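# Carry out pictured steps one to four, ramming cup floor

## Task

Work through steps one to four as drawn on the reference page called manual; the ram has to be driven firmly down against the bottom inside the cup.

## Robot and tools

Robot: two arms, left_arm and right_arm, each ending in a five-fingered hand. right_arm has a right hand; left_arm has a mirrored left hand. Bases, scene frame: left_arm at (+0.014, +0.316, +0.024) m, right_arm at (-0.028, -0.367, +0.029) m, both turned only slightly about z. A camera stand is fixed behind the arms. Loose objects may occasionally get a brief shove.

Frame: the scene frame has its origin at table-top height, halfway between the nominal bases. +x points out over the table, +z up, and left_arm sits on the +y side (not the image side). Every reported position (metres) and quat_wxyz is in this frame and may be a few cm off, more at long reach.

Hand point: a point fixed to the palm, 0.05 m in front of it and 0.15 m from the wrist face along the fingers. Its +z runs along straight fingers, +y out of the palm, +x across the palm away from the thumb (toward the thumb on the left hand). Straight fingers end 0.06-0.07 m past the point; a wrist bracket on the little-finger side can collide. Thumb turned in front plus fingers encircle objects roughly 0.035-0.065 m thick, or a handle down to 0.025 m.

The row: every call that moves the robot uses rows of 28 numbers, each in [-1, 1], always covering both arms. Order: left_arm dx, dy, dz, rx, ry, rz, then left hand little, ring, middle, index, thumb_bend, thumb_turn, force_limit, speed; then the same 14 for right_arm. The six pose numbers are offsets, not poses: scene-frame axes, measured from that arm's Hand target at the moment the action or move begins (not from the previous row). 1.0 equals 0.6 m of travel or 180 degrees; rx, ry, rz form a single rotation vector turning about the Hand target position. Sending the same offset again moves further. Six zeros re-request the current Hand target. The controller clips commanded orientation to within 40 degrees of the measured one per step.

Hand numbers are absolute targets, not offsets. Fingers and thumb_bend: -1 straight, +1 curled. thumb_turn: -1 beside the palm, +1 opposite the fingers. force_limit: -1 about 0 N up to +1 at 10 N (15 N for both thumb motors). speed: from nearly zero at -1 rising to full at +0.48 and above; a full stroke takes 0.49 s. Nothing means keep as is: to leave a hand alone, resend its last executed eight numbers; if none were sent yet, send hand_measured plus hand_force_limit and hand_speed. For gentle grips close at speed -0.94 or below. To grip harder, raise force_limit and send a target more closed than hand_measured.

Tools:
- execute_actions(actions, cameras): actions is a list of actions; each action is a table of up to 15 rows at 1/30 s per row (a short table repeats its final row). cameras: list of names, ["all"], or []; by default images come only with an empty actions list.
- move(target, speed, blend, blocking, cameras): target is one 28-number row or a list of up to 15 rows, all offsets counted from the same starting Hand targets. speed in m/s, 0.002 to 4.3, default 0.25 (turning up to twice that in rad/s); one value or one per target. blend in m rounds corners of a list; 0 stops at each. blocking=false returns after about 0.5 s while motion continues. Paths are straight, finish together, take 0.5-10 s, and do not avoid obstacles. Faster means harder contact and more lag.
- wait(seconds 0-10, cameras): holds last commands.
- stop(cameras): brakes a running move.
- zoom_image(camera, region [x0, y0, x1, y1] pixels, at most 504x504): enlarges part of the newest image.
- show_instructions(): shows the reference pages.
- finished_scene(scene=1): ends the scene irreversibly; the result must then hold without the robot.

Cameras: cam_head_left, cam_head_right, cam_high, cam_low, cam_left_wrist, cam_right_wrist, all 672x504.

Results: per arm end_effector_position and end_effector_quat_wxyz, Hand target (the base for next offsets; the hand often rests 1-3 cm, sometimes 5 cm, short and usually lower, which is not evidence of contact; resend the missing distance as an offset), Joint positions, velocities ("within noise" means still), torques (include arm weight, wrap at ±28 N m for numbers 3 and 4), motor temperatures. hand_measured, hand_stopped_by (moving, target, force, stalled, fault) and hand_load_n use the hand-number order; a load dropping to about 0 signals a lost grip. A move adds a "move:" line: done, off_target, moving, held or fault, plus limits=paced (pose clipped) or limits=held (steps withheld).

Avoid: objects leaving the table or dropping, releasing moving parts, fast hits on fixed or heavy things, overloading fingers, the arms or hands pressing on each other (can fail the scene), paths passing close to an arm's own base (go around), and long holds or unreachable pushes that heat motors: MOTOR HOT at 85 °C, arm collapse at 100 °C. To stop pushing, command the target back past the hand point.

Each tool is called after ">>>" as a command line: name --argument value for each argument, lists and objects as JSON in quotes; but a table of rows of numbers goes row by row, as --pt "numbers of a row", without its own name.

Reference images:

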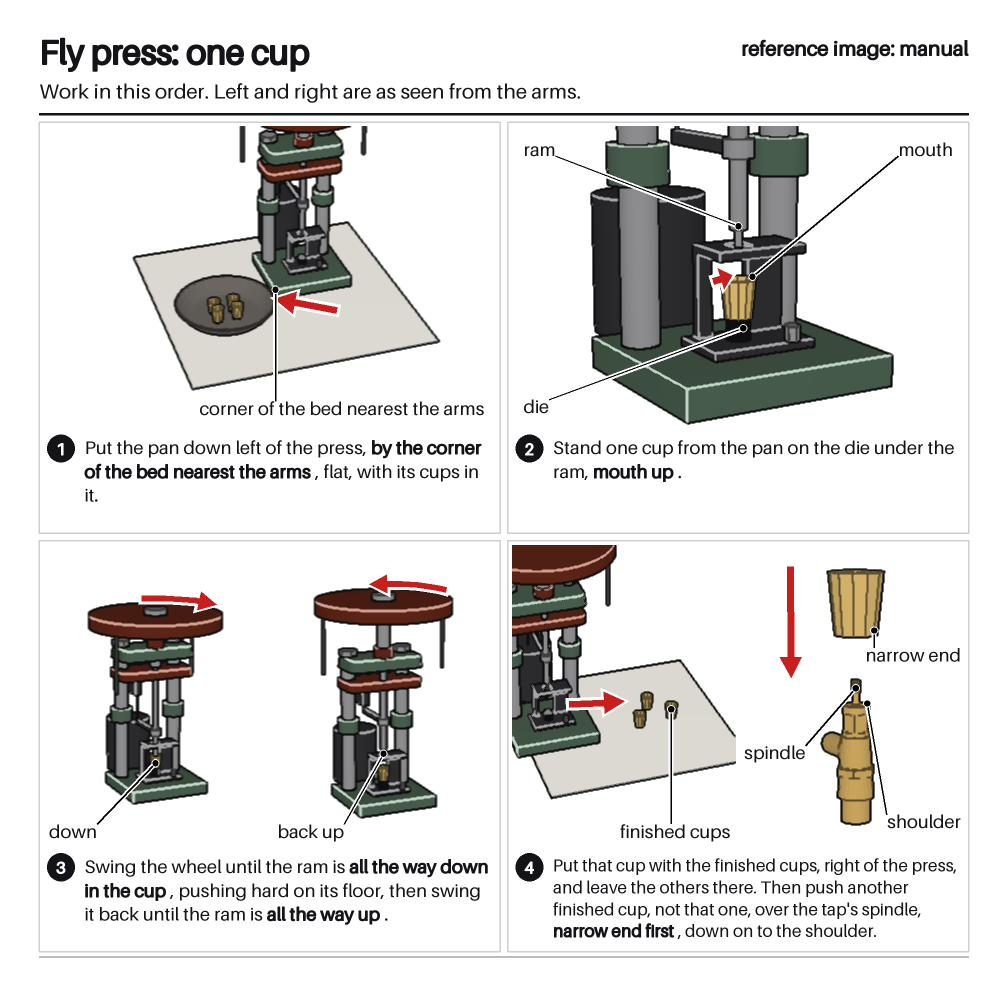

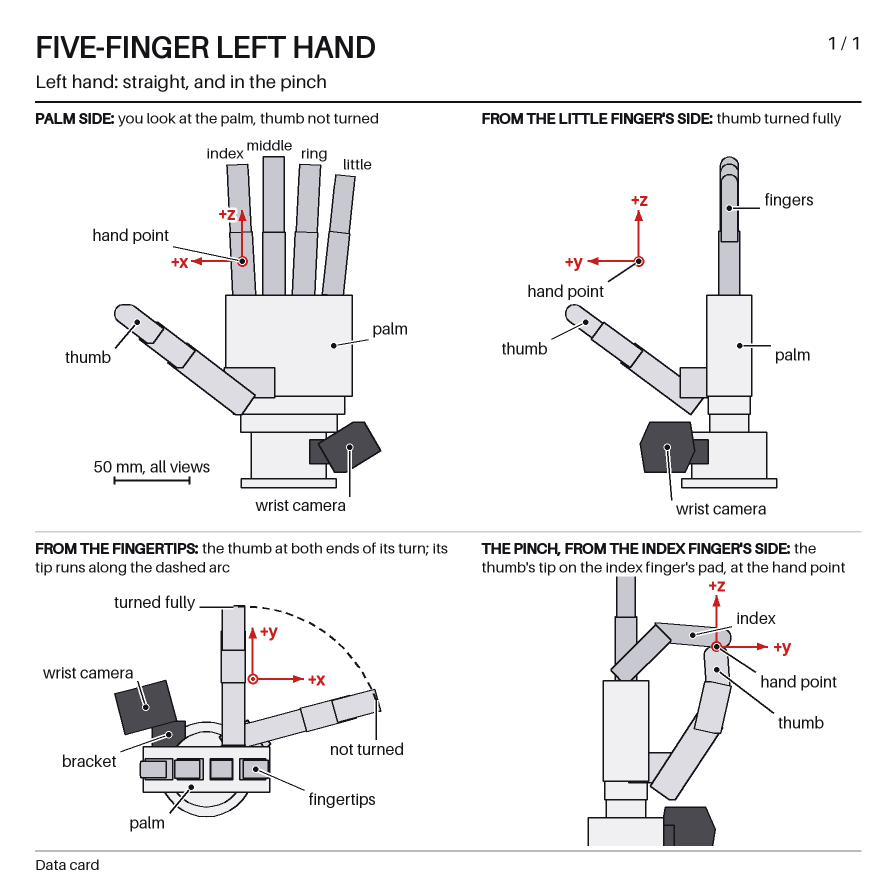

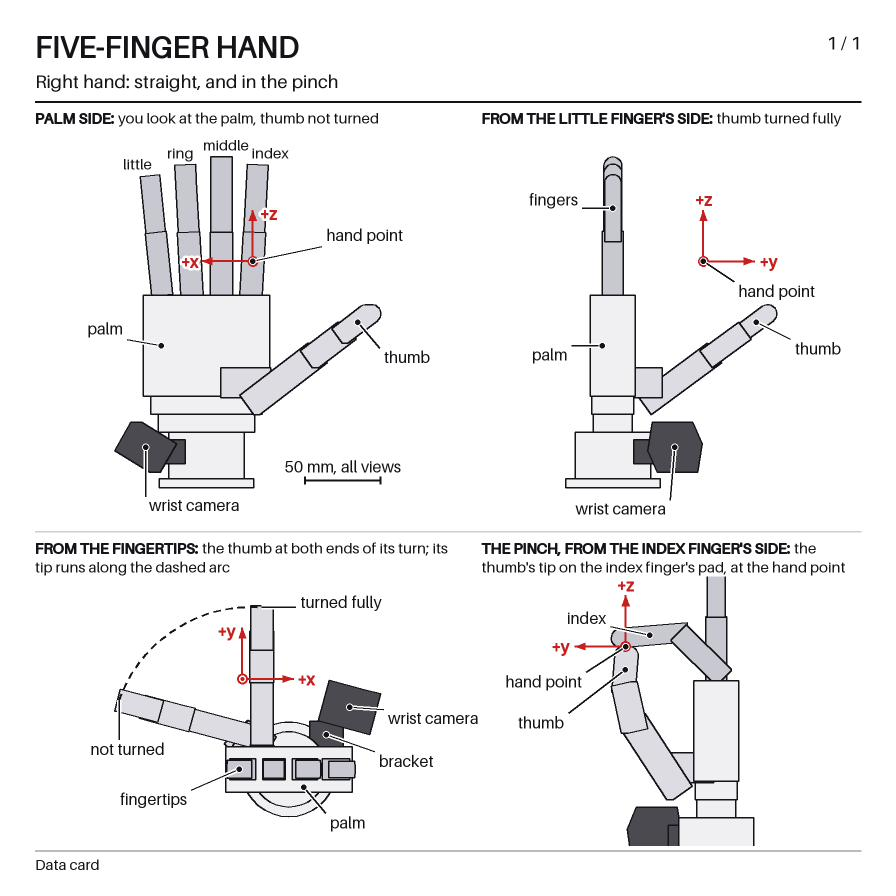

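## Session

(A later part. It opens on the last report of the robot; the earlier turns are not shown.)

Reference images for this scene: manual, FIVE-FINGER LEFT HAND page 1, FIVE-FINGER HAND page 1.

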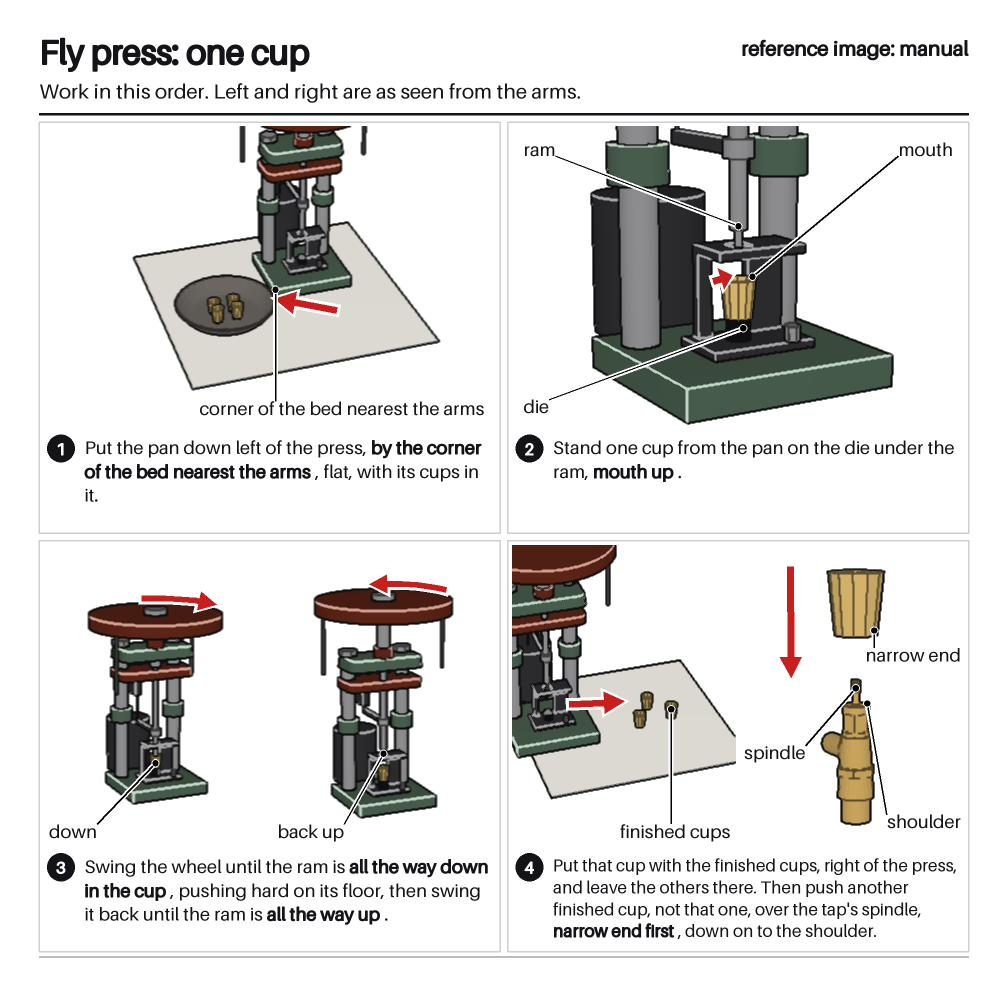

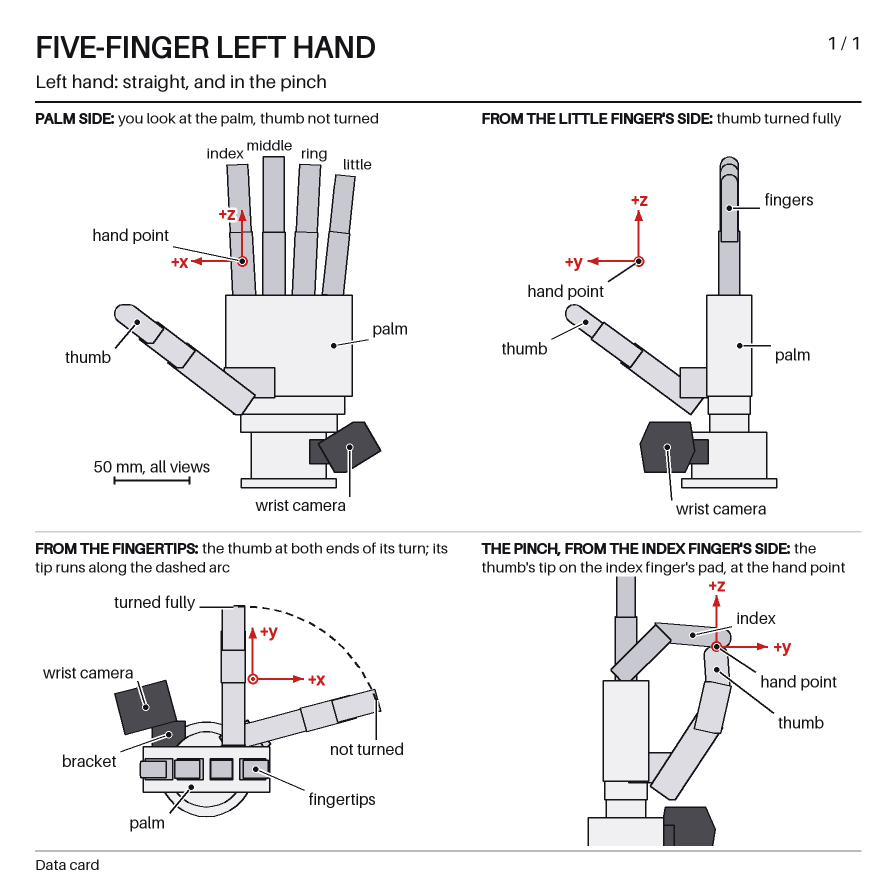

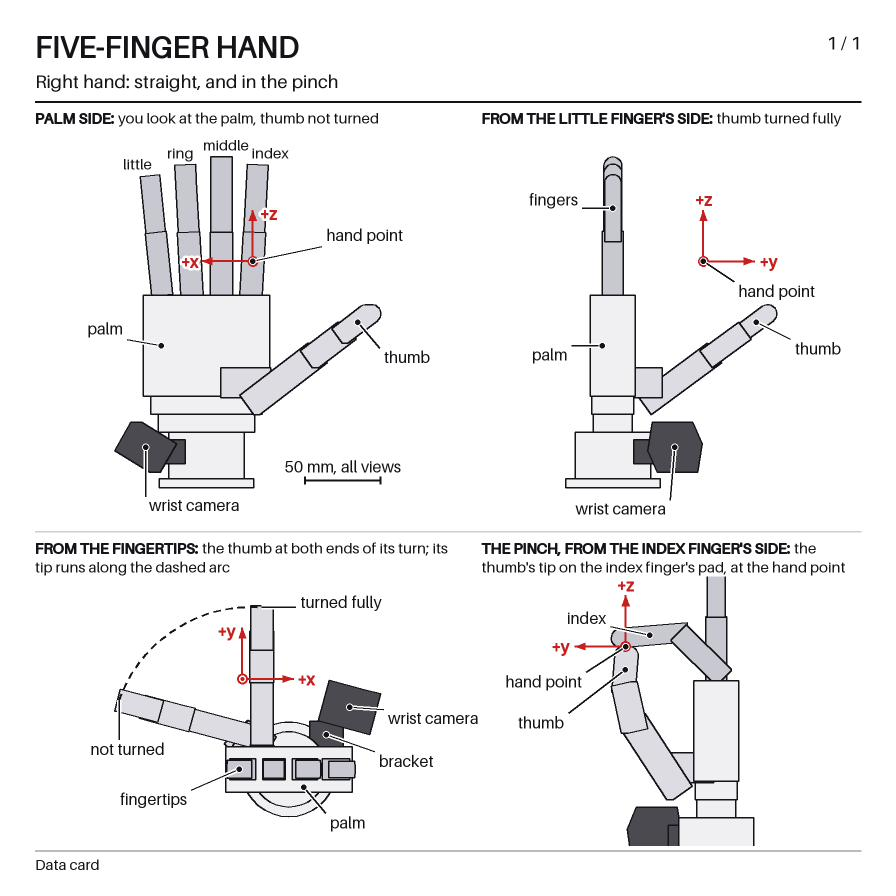

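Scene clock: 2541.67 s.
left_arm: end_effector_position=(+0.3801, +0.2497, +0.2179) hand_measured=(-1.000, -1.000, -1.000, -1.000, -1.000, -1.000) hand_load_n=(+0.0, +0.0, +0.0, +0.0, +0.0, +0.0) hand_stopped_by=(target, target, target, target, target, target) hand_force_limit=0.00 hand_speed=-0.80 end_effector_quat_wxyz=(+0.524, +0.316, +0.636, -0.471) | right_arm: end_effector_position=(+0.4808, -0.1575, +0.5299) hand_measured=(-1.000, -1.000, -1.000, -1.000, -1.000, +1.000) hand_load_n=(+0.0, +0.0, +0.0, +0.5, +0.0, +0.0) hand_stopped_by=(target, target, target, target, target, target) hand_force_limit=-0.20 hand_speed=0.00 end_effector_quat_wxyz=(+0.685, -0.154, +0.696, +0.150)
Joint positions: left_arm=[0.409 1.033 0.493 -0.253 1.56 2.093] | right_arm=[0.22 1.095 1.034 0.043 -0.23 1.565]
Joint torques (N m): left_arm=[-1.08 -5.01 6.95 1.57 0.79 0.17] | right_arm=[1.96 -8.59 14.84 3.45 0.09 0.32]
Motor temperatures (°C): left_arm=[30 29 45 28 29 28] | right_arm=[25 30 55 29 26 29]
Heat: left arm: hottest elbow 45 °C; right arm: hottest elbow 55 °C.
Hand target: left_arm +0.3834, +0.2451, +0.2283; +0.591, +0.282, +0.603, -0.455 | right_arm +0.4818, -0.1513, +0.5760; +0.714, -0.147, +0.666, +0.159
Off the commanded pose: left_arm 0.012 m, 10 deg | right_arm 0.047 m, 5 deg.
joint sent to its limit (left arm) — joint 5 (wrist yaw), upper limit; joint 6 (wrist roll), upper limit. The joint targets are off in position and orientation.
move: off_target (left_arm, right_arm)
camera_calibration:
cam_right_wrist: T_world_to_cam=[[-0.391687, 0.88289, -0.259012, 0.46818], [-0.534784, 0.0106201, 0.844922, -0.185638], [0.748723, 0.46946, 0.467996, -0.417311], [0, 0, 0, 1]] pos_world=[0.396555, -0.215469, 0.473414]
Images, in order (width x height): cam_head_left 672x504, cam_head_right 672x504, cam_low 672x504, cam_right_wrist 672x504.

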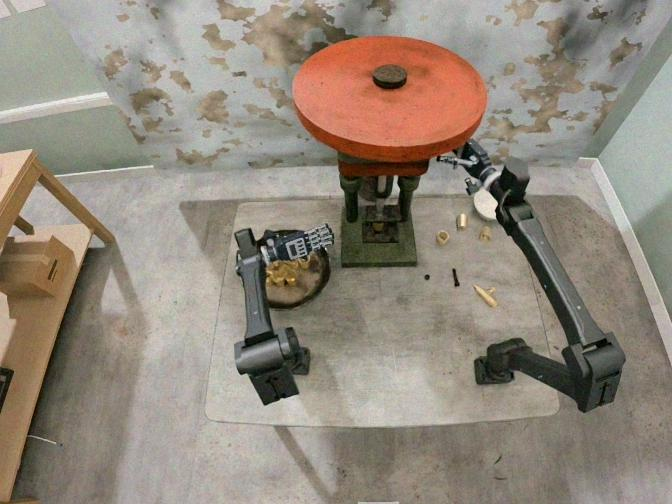

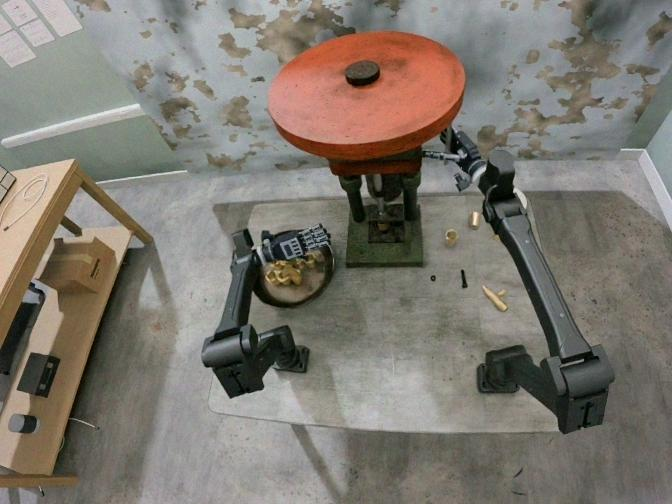

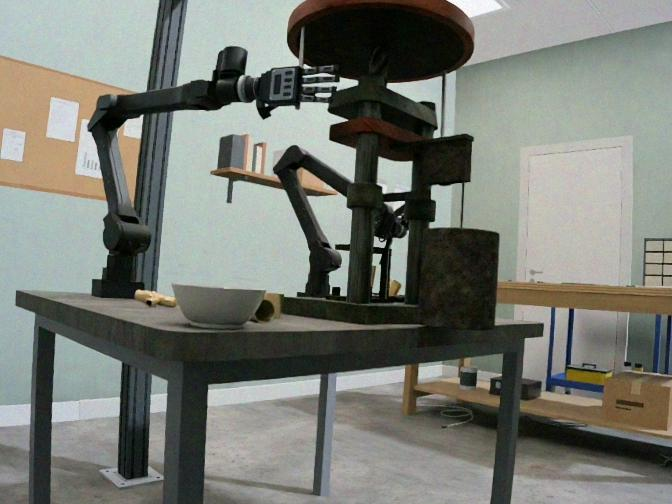

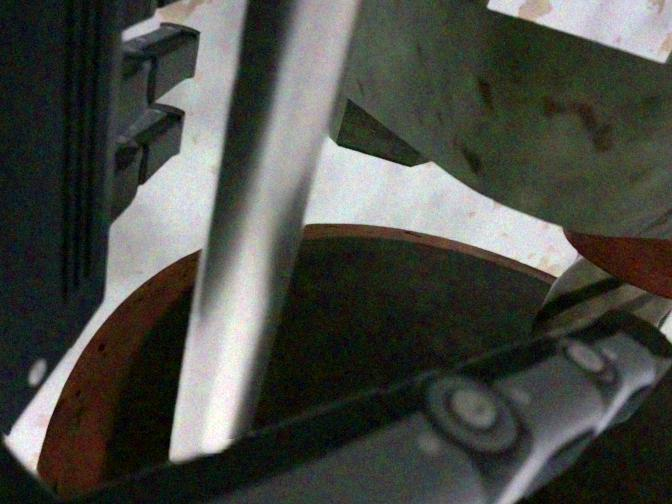

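>>> move --target '[0,0,0,0,0,0,-1,-1,-1,-1,-1,-1,0.0,-0.8,-0.007,0.025,0,0,0,0,0.6,0.6,0.6,0.6,-1,1.0,0.0,-0.5]' --speed 0.04 --cameras '["cam_right_wrist","cam_low"]'

Scene clock: 2565.90 s.
left_arm: end_effector_position=(+0.3801, +0.2497, +0.2179) hand_measured=(-1.000, -1.000, -1.000, -1.000, -1.000, -1.000) hand_load_n=(+0.0, +0.0, +0.0, +0.0, +0.0, +0.0) hand_stopped_by=(target, target, target, target, target, target) hand_force_limit=0.00 hand_speed=-0.80 end_effector_quat_wxyz=(+0.524, +0.316, +0.636, -0.471) | right_arm: end_effector_position=(+0.4790, -0.1441, +0.5298) hand_measured=(+0.600, +0.600, +0.600, +0.600, -1.000, +1.000) hand_load_n=(+0.0, +0.0, +0.0, +0.0, +0.0, +0.0) hand_stopped_by=(target, target, target, target, target, target) hand_force_limit=0.00 hand_speed=-0.50 end_effector_quat_wxyz=(+0.686, -0.150, +0.697, +0.145)
Joint positions: left_arm=[0.409 1.033 0.493 -0.253 1.56 2.093] | right_arm=[0.262 1.095 1.034 0.043 -0.175 1.565]
Joint torques (N m): left_arm=[-0.97 -5.01 6.94 1.57 0.79 0.17] | right_arm=[1.67 -8.76 14.75 3.4 -0.23 0.32]
Heat: left arm: hottest elbow 45 °C; right arm: hottest elbow 53 °C.
Hand target: left_arm +0.3834, +0.2451, +0.2283; +0.591, +0.282, +0.603, -0.455 | right_arm +0.4776, -0.1363, +0.5760; +0.714, -0.147, +0.666, +0.159
Off the commanded pose: left_arm 0.012 m, 10 deg | right_arm 0.047 m, 5 deg.
joint sent to its limit (left arm) — joint 5 (wrist yaw), upper limit; joint 6 (wrist roll), upper limit. The joint targets are off in position and orientation.
move: off_target (left_arm, right_arm)
camera_calibration:
cam_right_wrist: T_world_to_cam=[[-0.380822, 0.887344, -0.25999, 0.45155], [-0.534815, 0.0179913, 0.844778, -0.185479], [0.754286, 0.460757, 0.467713, -0.42596], [0, 0, 0, 1]] pos_world=[0.394059, -0.201079, 0.473314]
Images, in order (width x height): cam_low 672x504, cam_right_wrist 672x504.

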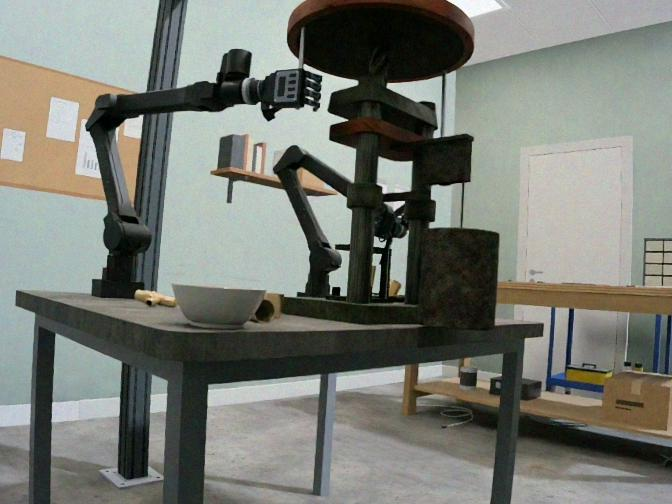

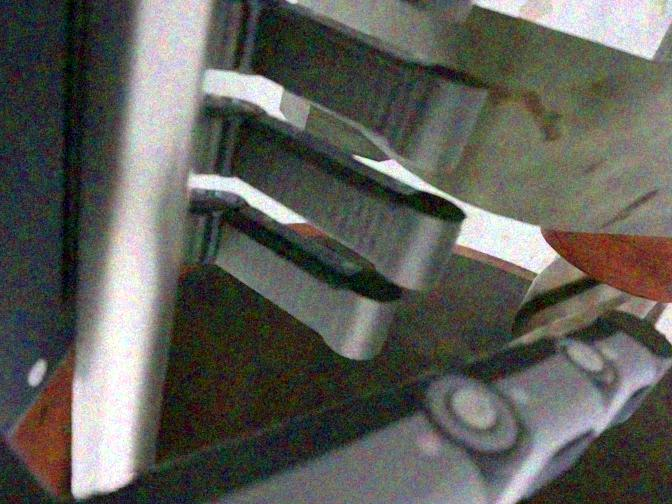

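>>> move --target '[0,0,0,0,0,0,-1,-1,-1,-1,-1,-1,0.0,-0.8,-0.0628,0.0023,0,0,0,0.2,0.8,0.8,0.8,0.8,-1,1.0,0.0,-0.5]' --speed 0.04 --cameras '["cam_right_wrist","cam_low","cam_head_left"]'

Scene clock: 2599.53 s.
left_arm: end_effector_position=(+0.3801, +0.2497, +0.2179) hand_measured=(-1.000, -1.000, -1.000, -1.000, -1.000, -1.000) hand_load_n=(+0.0, +0.0, +0.0, +0.0, +0.0, +0.0) hand_stopped_by=(target, target, target, target, target, target) hand_force_limit=0.00 hand_speed=-0.80 end_effector_quat_wxyz=(+0.524, +0.316, +0.636, -0.471) | right_arm: end_effector_position=(+0.4423, -0.1388, +0.5417) hand_measured=(+0.800, +0.800, +0.800, +0.800, -1.000, +1.000) hand_load_n=(+0.0, +0.0, +0.0, +0.0, +0.0, -0.5) hand_stopped_by=(target, target, target, target, target, target) hand_force_limit=0.00 hand_speed=-0.50 end_effector_quat_wxyz=(+0.613, -0.334, +0.615, +0.367)
Joint positions: left_arm=[0.409 1.033 0.493 -0.253 1.56 2.093] | right_arm=[0.092 1.256 1.154 0.139 -0.962 1.643]
Joint torques (N m): left_arm=[-1.03 -5.01 6.95 1.58 0.79 0.17] | right_arm=[1.38 -10.4 14.43 2.93 -0.64 0.44]
Heat: left arm: hottest elbow 45 °C; right arm: hottest elbow 53 °C.
Hand target: left_arm +0.3834, +0.2451, +0.2283; +0.591, +0.282, +0.603, -0.455 | right_arm +0.4399, -0.1349, +0.5760; +0.630, -0.346, +0.588, +0.372
Off the commanded pose: left_arm 0.012 m, 10 deg | right_arm 0.035 m, 4 deg.
joint sent to its limit (left arm) — joint 5 (wrist yaw), upper limit; joint 6 (wrist roll), upper limit. The joint targets are off in position and orientation.
move: off_target (left_arm, right_arm)
camera_calibration:
cam_right_wrist: T_world_to_cam=[[-0.82842, 0.516775, -0.216016, 0.558661], [-0.431064, -0.341984, 0.835003, -0.30581], [0.357635, 0.784851, 0.50607, -0.206721], [0, 0, 0, 1]] pos_world=[0.404913, -0.231039, 0.480647]
Images, in order (width x height): cam_head_left 672x504, cam_low 672x504, cam_right_wrist 672x504.

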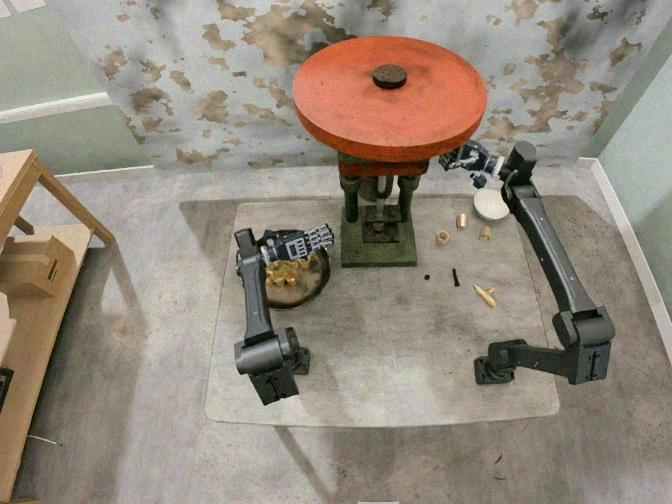

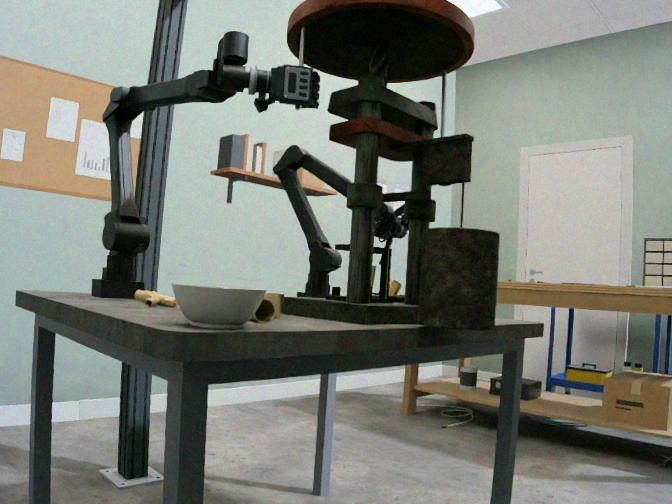

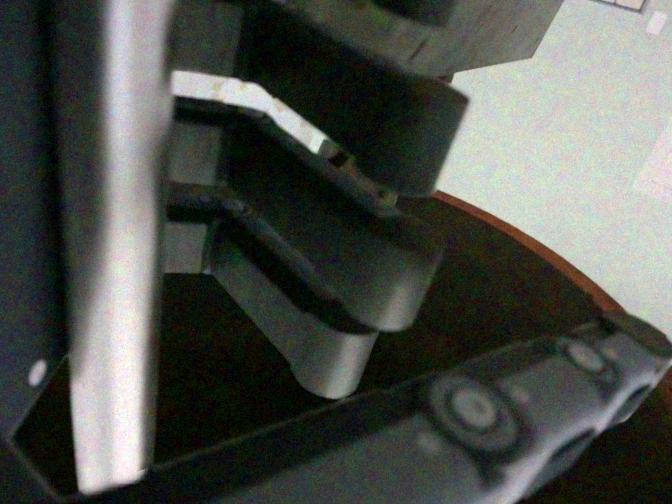

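>>> move --target '[0,0,0,0,0,0,-1,-1,-1,-1,-1,-1,0.0,-0.8,-0.097,0.0635,-0.0167,0,0,-0.041,0.8,0.8,0.8,0.8,-1,1.0,0.0,-0.5]' --speed 0.05 --cameras '["cam_right_wrist","cam_low","cam_head_left","cam_head_right"]'

Scene clock: 2610.53 s.
left_arm: end_effector_position=(+0.3801, +0.2497, +0.2179) hand_measured=(-1.000, -1.000, -1.000, -1.000, -1.000, -1.000) hand_load_n=(+0.0, +0.0, +0.0, +0.0, +0.0, +0.0) hand_stopped_by=(target, target, target, target, target, target) hand_force_limit=0.00 hand_speed=-0.80 end_effector_quat_wxyz=(+0.524, +0.316, +0.636, -0.471) | right_arm: end_effector_position=(+0.3950, -0.1017, +0.5504) hand_measured=(+0.800, +0.800, +0.800, +0.800, -1.000, +1.000) hand_load_n=(+0.0, +0.0, +0.0, +0.0, +0.0, +0.0) hand_stopped_by=(target, target, target, target, target, target) hand_force_limit=0.00 hand_speed=-0.50 end_effector_quat_wxyz=(+0.646, -0.299, +0.621, +0.328)
Joint positions: left_arm=[0.409 1.033 0.493 -0.253 1.56 2.093] | right_arm=[0.23 1.087 1.028 0.126 -0.704 1.634]
Joint torques (N m): left_arm=[-0.97 -5.01 6.97 1.57 0.78 0.17] | right_arm=[2.02 -10.64 10.47 1.16 -0.13 0.08]
Heat: left arm: hottest elbow 45 °C; right arm: hottest elbow 52 °C.
Hand target: left_arm +0.3834, +0.2451, +0.2283; +0.591, +0.282, +0.603, -0.455 | right_arm +0.3817, -0.0968, +0.5660; +0.653, -0.307, +0.609, +0.330
Off the commanded pose: left_arm 0.012 m, 10 deg | right_arm 0.021 m, 2 deg.
joint sent to its limit (left arm) — joint 5 (wrist yaw), upper limit; joint 6 (wrist roll), upper limit. The joint targets are off in position and orientation.
move: off_target (left_arm, right_arm)
camera_calibration:
cam_right_wrist: T_world_to_cam=[[-0.752867, 0.614285, -0.236314, 0.493484], [-0.497696, -0.296394, 0.815138, -0.278798], [0.430685, 0.731303, 0.528872, -0.27019], [0, 0, 0, 1]] pos_world=[0.349138, -0.188183, 0.486772]
Images, in order (width x height): cam_head_left 672x504, cam_head_right 672x504, cam_low 672x504, cam_right_wrist 672x504.

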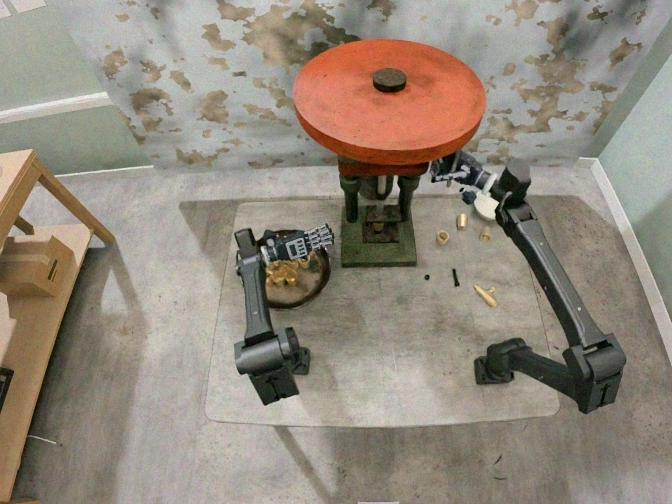

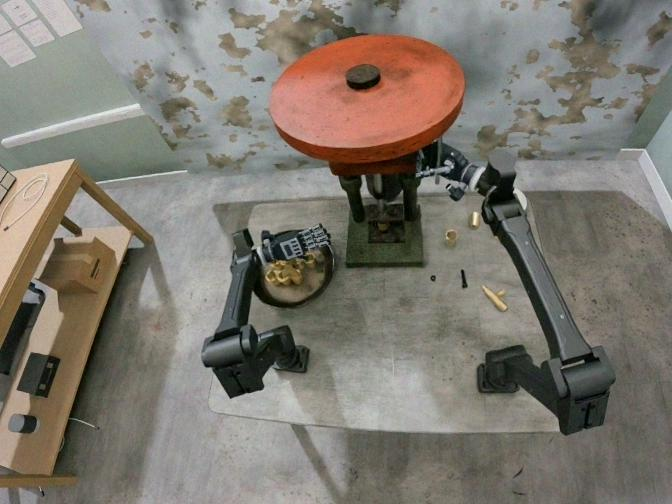

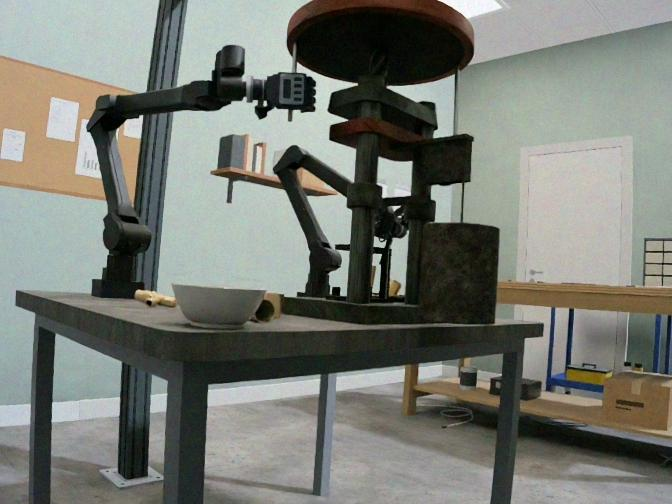

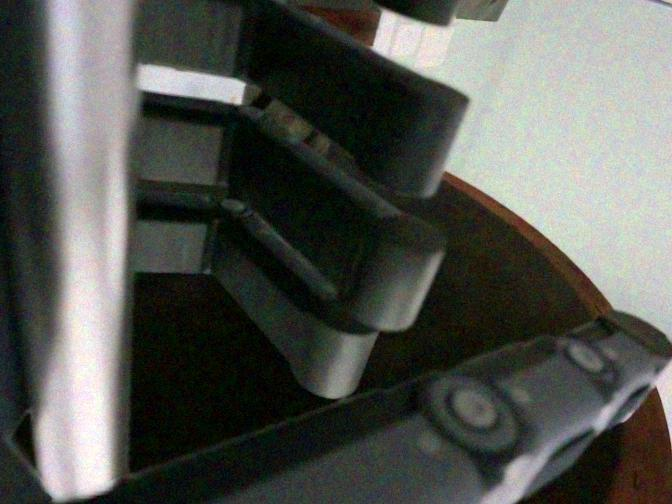

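>>> move --pt "0 0 0 0 0 0 -1 -1 -1 -1 -1 -1 0.0 -0.8 -0.0577 0.1123 -0.0567 0 0 -0.1256 0.8 0.8 0.8 0.8 -1 1.0 0.0 -0.5" --pt "0 0 0 0 0 0 -1 -1 -1 -1 -1 -1 0.0 -0.8 -0.0622 0.1902 -0.07 0 0 -0.209 0.8 0.8 0.8 0.8 -1 1.0 0.0 -0.5" --pt "0 0 0 0 0 0 -1 -1 -1 -1 -1 -1 0.0 -0.8 -0.0462 0.2663 -0.085 0 0 -0.292 0.8 0.8 0.8 0.8 -1 1.0 0.0 -0.5" --speed 0.06 --blend 0.015 --cameras '["cam_right_wrist","cam_low","cam_head_left","cam_left_wrist"]'

Scene clock: 2639.10 s.
left_arm: end_effector_position=(+0.3801, +0.2497, +0.2179) hand_measured=(-1.000, -1.000, -1.000, -1.000, -1.000, -1.000) hand_load_n=(+0.0, +0.0, +0.0, +0.0, +0.0, +0.0) hand_stopped_by=(target, target, target, target, target, target) hand_force_limit=0.00 hand_speed=-0.80 end_effector_quat_wxyz=(+0.524, +0.316, +0.636, -0.471) | right_arm: end_effector_position=(+0.3591, +0.0456, +0.4841) hand_measured=(+0.800, +0.800, +0.800, +0.800, -1.000, +1.000) hand_load_n=(+0.0, +0.0, +0.0, +0.0, +0.0, -0.5) hand_stopped_by=(target, target, target, target, target, target) hand_force_limit=0.00 hand_speed=-0.50 end_effector_quat_wxyz=(+0.719, -0.009, +0.695, -0.015)
Joint positions: left_arm=[0.409 1.033 0.493 -0.253 1.56 2.093] | right_arm=[1.088 1.227 0.974 0.325 1.077 1.473]
Joint torques (N m): left_arm=[-0.91 -5.01 6.94 1.55 0.79 0.18] | right_arm=[2.43 -9 13.97 2.77 -0.38 -0.1]
Heat: left arm: hottest elbow 45 °C; right arm: hottest elbow 51 °C.
Hand target: left_arm +0.3834, +0.2451, +0.2283; +0.591, +0.282, +0.603, -0.455 | right_arm +0.3540, +0.0630, +0.5150; +0.731, -0.006, +0.682, +0.007
Off the commanded pose: left_arm 0.012 m, 10 deg | right_arm 0.036 m, 3 deg.
joint sent to its limit (left arm) — joint 5 (wrist yaw), upper limit; joint 6 (wrist roll), upper limit. The joint targets are off in position and orientation.
move: off_target (left_arm, right_arm)
camera_calibration:
cam_left_wrist: T_world_to_cam=[[-0.930436, -0.36217, 0.0558767, 0.425705], [-0.235605, 0.474423, -0.848182, 0.153263], [0.280677, -0.802344, -0.526749, 0.324214], [0, 0, 0, 1]] pos_world=[0.341201, 0.341597, 0.276987]
cam_right_wrist: T_world_to_cam=[[0.0359125, 0.956668, -0.288959, 0.0868926], [-0.522031, 0.264518, 0.810872, -0.213779], [0.85217, 0.121725, 0.50891, -0.441342], [0, 0, 0, 1]] pos_world=[0.261379, 0.0271434, 0.423059]
Images, in order (width x height): cam_head_left 672x504, cam_low 672x504, cam_left_wrist 672x504, cam_right_wrist 672x504.

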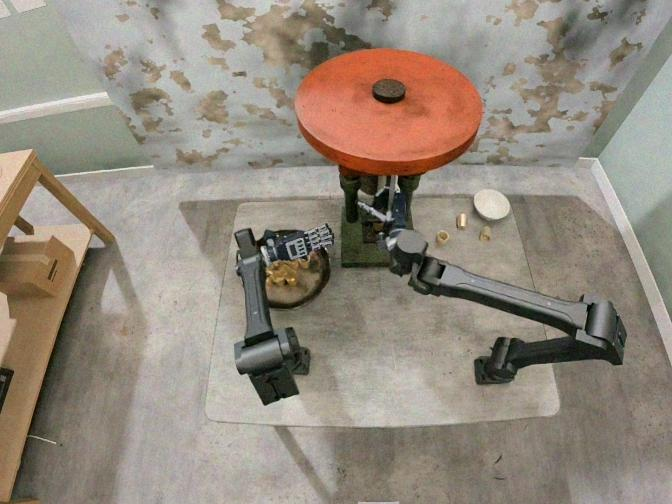

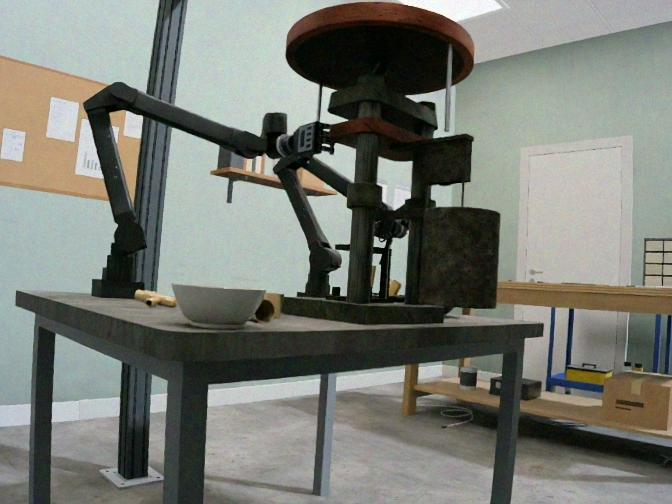

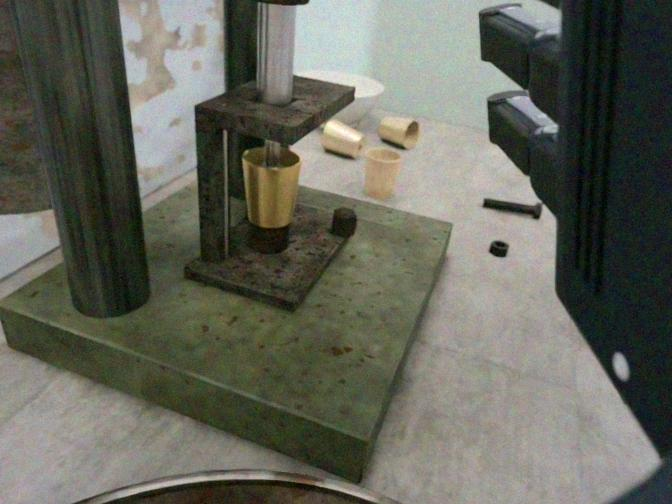

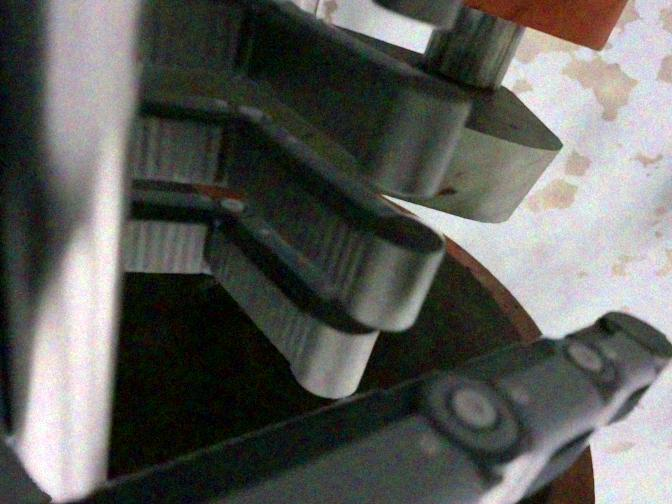

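>>> move --pt "0 0 0 0 0 0 -1 -1 -1 -1 -1 -1 0.0 -0.8 0.04 0.0683 0 0 0 -0.089 0.8 0.8 0.8 0.8 -1 1.0 0.0 -0.5" --pt "0 0 0 0 0 0 -1 -1 -1 -1 -1 -1 0.0 -0.8 0.07 0.1133 0 0 0 -0.128 0.8 0.8 0.8 0.8 -1 1.0 0.0 -0.5" --speed 0.06 --blend 0.01 --cameras '["cam_right_wrist","cam_low","cam_head_left","cam_left_wrist"]'

Scene clock: 2687.40 s.
left_arm: end_effector_position=(+0.3801, +0.2497, +0.2179) hand_measured=(-1.000, -1.000, -1.000, -1.000, -1.000, -1.000) hand_load_n=(+0.0, +0.0, +0.0, +0.0, +0.0, +0.0) hand_stopped_by=(target, target, target, target, target, target) hand_force_limit=0.00 hand_speed=-0.80 end_effector_quat_wxyz=(+0.524, +0.316, +0.636, -0.471) | right_arm: end_effector_position=(+0.4005, +0.1167, +0.4945) hand_measured=(+0.800, +0.800, +0.800, +0.800, -1.000, +1.000) hand_load_n=(+0.0, +0.0, +0.0, +0.0, +0.0, +0.0) hand_stopped_by=(target, target, target, target, target, target) hand_force_limit=0.00 hand_speed=-0.50 end_effector_quat_wxyz=(+0.702, +0.117, +0.686, -0.151)
Joint positions: left_arm=[0.409 1.033 0.493 -0.253 1.56 2.093] | right_arm=[1.163 1.656 1.353 0.926 1.516 0.905]
Joint torques (N m): left_arm=[-0.97 -5.01 6.95 1.57 0.79 0.18] | right_arm=[1.96 -14.62 12.85 1.72 -0.99 -0.08]
Motor temperatures (°C): left_arm=[30 29 45 28 29 28] | right_arm=[25 30 50 29 27 29]
Heat: left arm: hottest elbow 45 °C; right arm: hottest elbow 50 °C.
Hand target: left_arm +0.3834, +0.2451, +0.2283; +0.591, +0.282, +0.603, -0.455 | right_arm +0.3960, +0.1310, +0.5150; +0.718, +0.130, +0.669, -0.139
Off the commanded pose: left_arm 0.012 m, 10 deg | right_arm 0.025 m, 3 deg.
joint sent to its limit (left arm) — joint 5 (wrist yaw), upper limit; joint 6 (wrist roll), upper limit. The joint targets are off in position and orientation.
move: off_target (left_arm, right_arm)
camera_calibration:
cam_left_wrist: T_world_to_cam=[[-0.930436, -0.36217, 0.0558767, 0.425705], [-0.235605, 0.474423, -0.848182, 0.153263], [0.280677, -0.802344, -0.526749, 0.324214], [0, 0, 0, 1]] pos_world=[0.341201, 0.341597, 0.276987]
cam_right_wrist: T_world_to_cam=[[0.380571, 0.875576, -0.297544, -0.103977], [-0.385367, 0.442646, 0.809665, -0.294299], [0.840629, -0.193471, 0.505876, -0.447563], [0, 0, 0, 1]] pos_world=[0.302392, 0.134719, 0.433758]
Images, in order (width x height): cam_head_left 672x504, cam_low 672x504, cam_left_wrist 672x504, cam_right_wrist 672x504.

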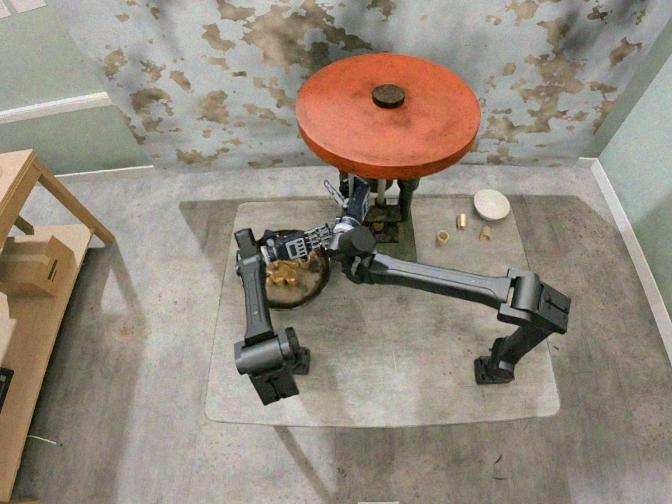

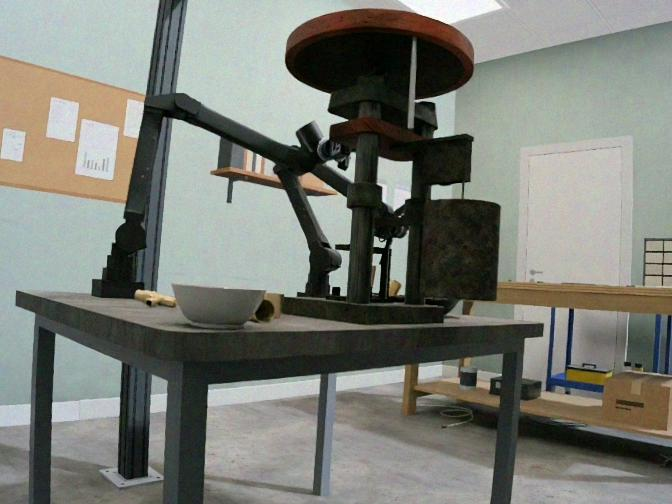

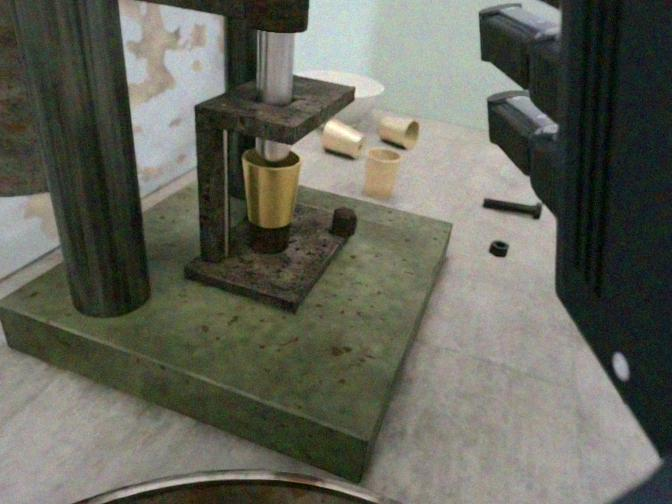

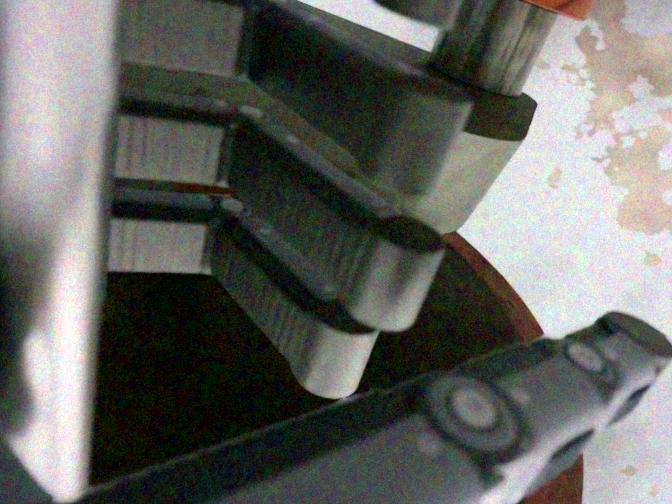

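>>> move --pt "0 0 0 0 0 0 -1 -1 -1 -1 -1 -1 0.0 -0.8 -0.0067 -0.0167 0 0 0 0 -1 -1 -1 -1 -1 1.0 0.0 -0.3" --pt "0 0 0 0 0 0 -1 -1 -1 -1 -1 -1 0.0 -0.8 -0.13 0.0333 0 0 0 0 -1 -1 -1 -1 -1 1.0 0.0 -0.3" --pt "0 0 0 0 0 0 -1 -1 -1 -1 -1 -1 0.0 -0.8 -0.2033 -0.1517 0 0 0 0 -1 -1 -1 -1 -1 1.0 0.0 -0.3" --speed '[0.04,0.06,0.08]' --blend '[0,0.015,0]' --cameras '["cam_right_wrist","cam_low","cam_head_left","cam_left_wrist"]'

Scene clock: 2724.90 s.
left_arm: end_effector_position=(+0.3801, +0.2497, +0.2179) hand_measured=(-1.000, -1.000, -1.000, -1.000, -1.000, -1.000) hand_load_n=(+0.0, +0.0, +0.0, +0.0, +0.0, +0.0) hand_stopped_by=(target, target, target, target, target, target) hand_force_limit=0.00 hand_speed=-0.80 end_effector_quat_wxyz=(+0.524, +0.316, +0.636, -0.471) | right_arm: end_effector_position=(+0.2840, +0.0438, +0.5017) hand_measured=(-1.000, -1.000, -1.000, -1.000, -1.000, +1.000) hand_load_n=(+0.5, +0.0, +0.0, +0.0, +0.0, +0.0) hand_stopped_by=(target, target, target, target, target, target) hand_force_limit=0.00 hand_speed=-0.30 end_effector_quat_wxyz=(+0.708, +0.062, +0.694, -0.116)
Joint positions: left_arm=[0.409 1.033 0.493 -0.253 1.56 2.093] | right_arm=[1.322 1.409 1.028 1.534 1.539 0.345]
Joint torques (N m): left_arm=[-0.97 -5.07 6.97 1.58 0.79 0.18] | right_arm=[1.85 -12.75 7.83 0.9 -0.76 0.29]
Heat: left arm: hottest elbow 45 °C; right arm: hottest elbow 53 °C.
Hand target: left_arm +0.3834, +0.2451, +0.2283; +0.591, +0.282, +0.603, -0.455 | right_arm +0.2740, +0.0400, +0.5150; +0.718, +0.130, +0.669, -0.139
Off the commanded pose: left_arm 0.012 m, 10 deg | right_arm 0.017 m, 9 deg.
joint sent to its limit (left arm) — joint 5 (wrist yaw), upper limit; joint 6 (wrist roll), upper limit. The joint targets are off in position and orientation.
joint sent to its limit (right arm) — joint 4 (wrist pitch), upper limit. The joint targets are off in position and orientation.
move: off_target (left_arm, right_arm)
camera_calibration:
cam_left_wrist: T_world_to_cam=[[-0.930436, -0.36217, 0.0558767, 0.425705], [-0.235605, 0.474423, -0.848182, 0.153263], [0.280677, -0.802344, -0.526749, 0.324214], [0, 0, 0, 1]] pos_world=[0.341201, 0.341597, 0.276987]
cam_right_wrist: T_world_to_cam=[[0.263571, 0.907799, -0.326237, 0.0526124], [-0.430025, 0.413306, 0.802656, -0.295283], [0.863486, -0.0712668, 0.499312, -0.375882], [0, 0, 0, 1]] pos_world=[0.183723, 0.0474928, 0.441857]
Images, in order (width x height): cam_head_left 672x504, cam_low 672x504, cam_left_wrist 672x504, cam_right_wrist 672x504.

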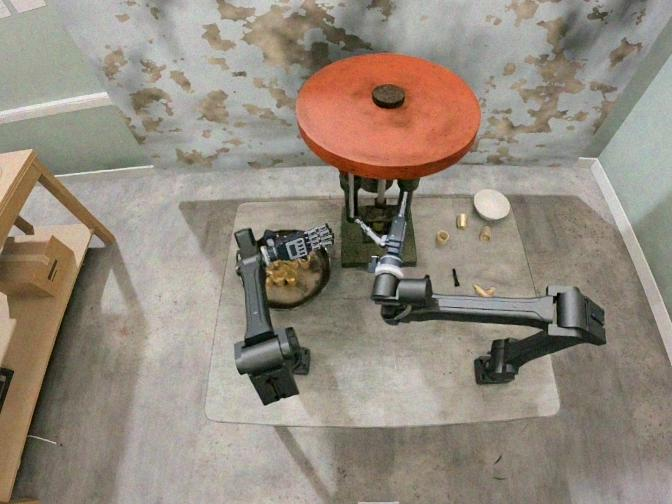

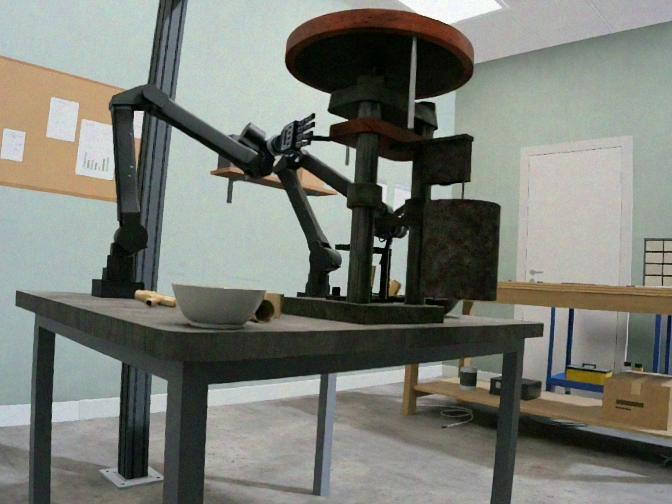

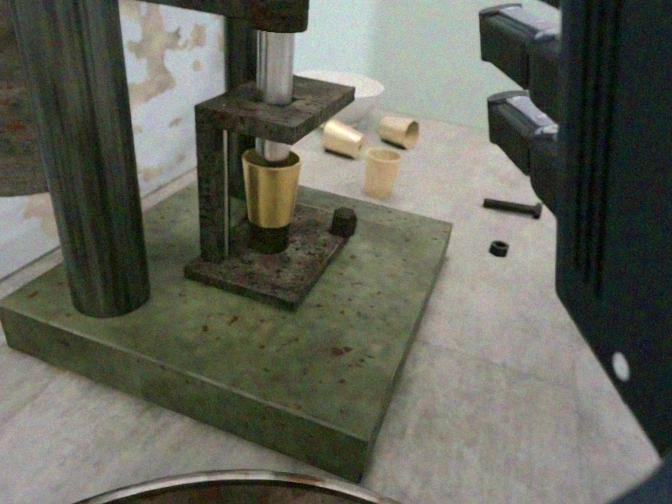

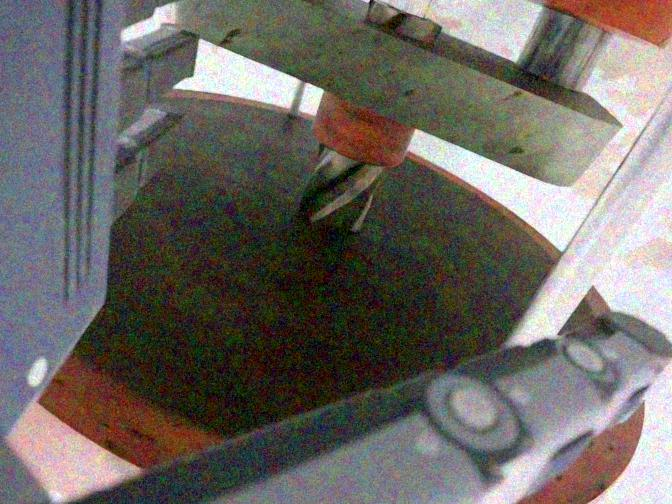

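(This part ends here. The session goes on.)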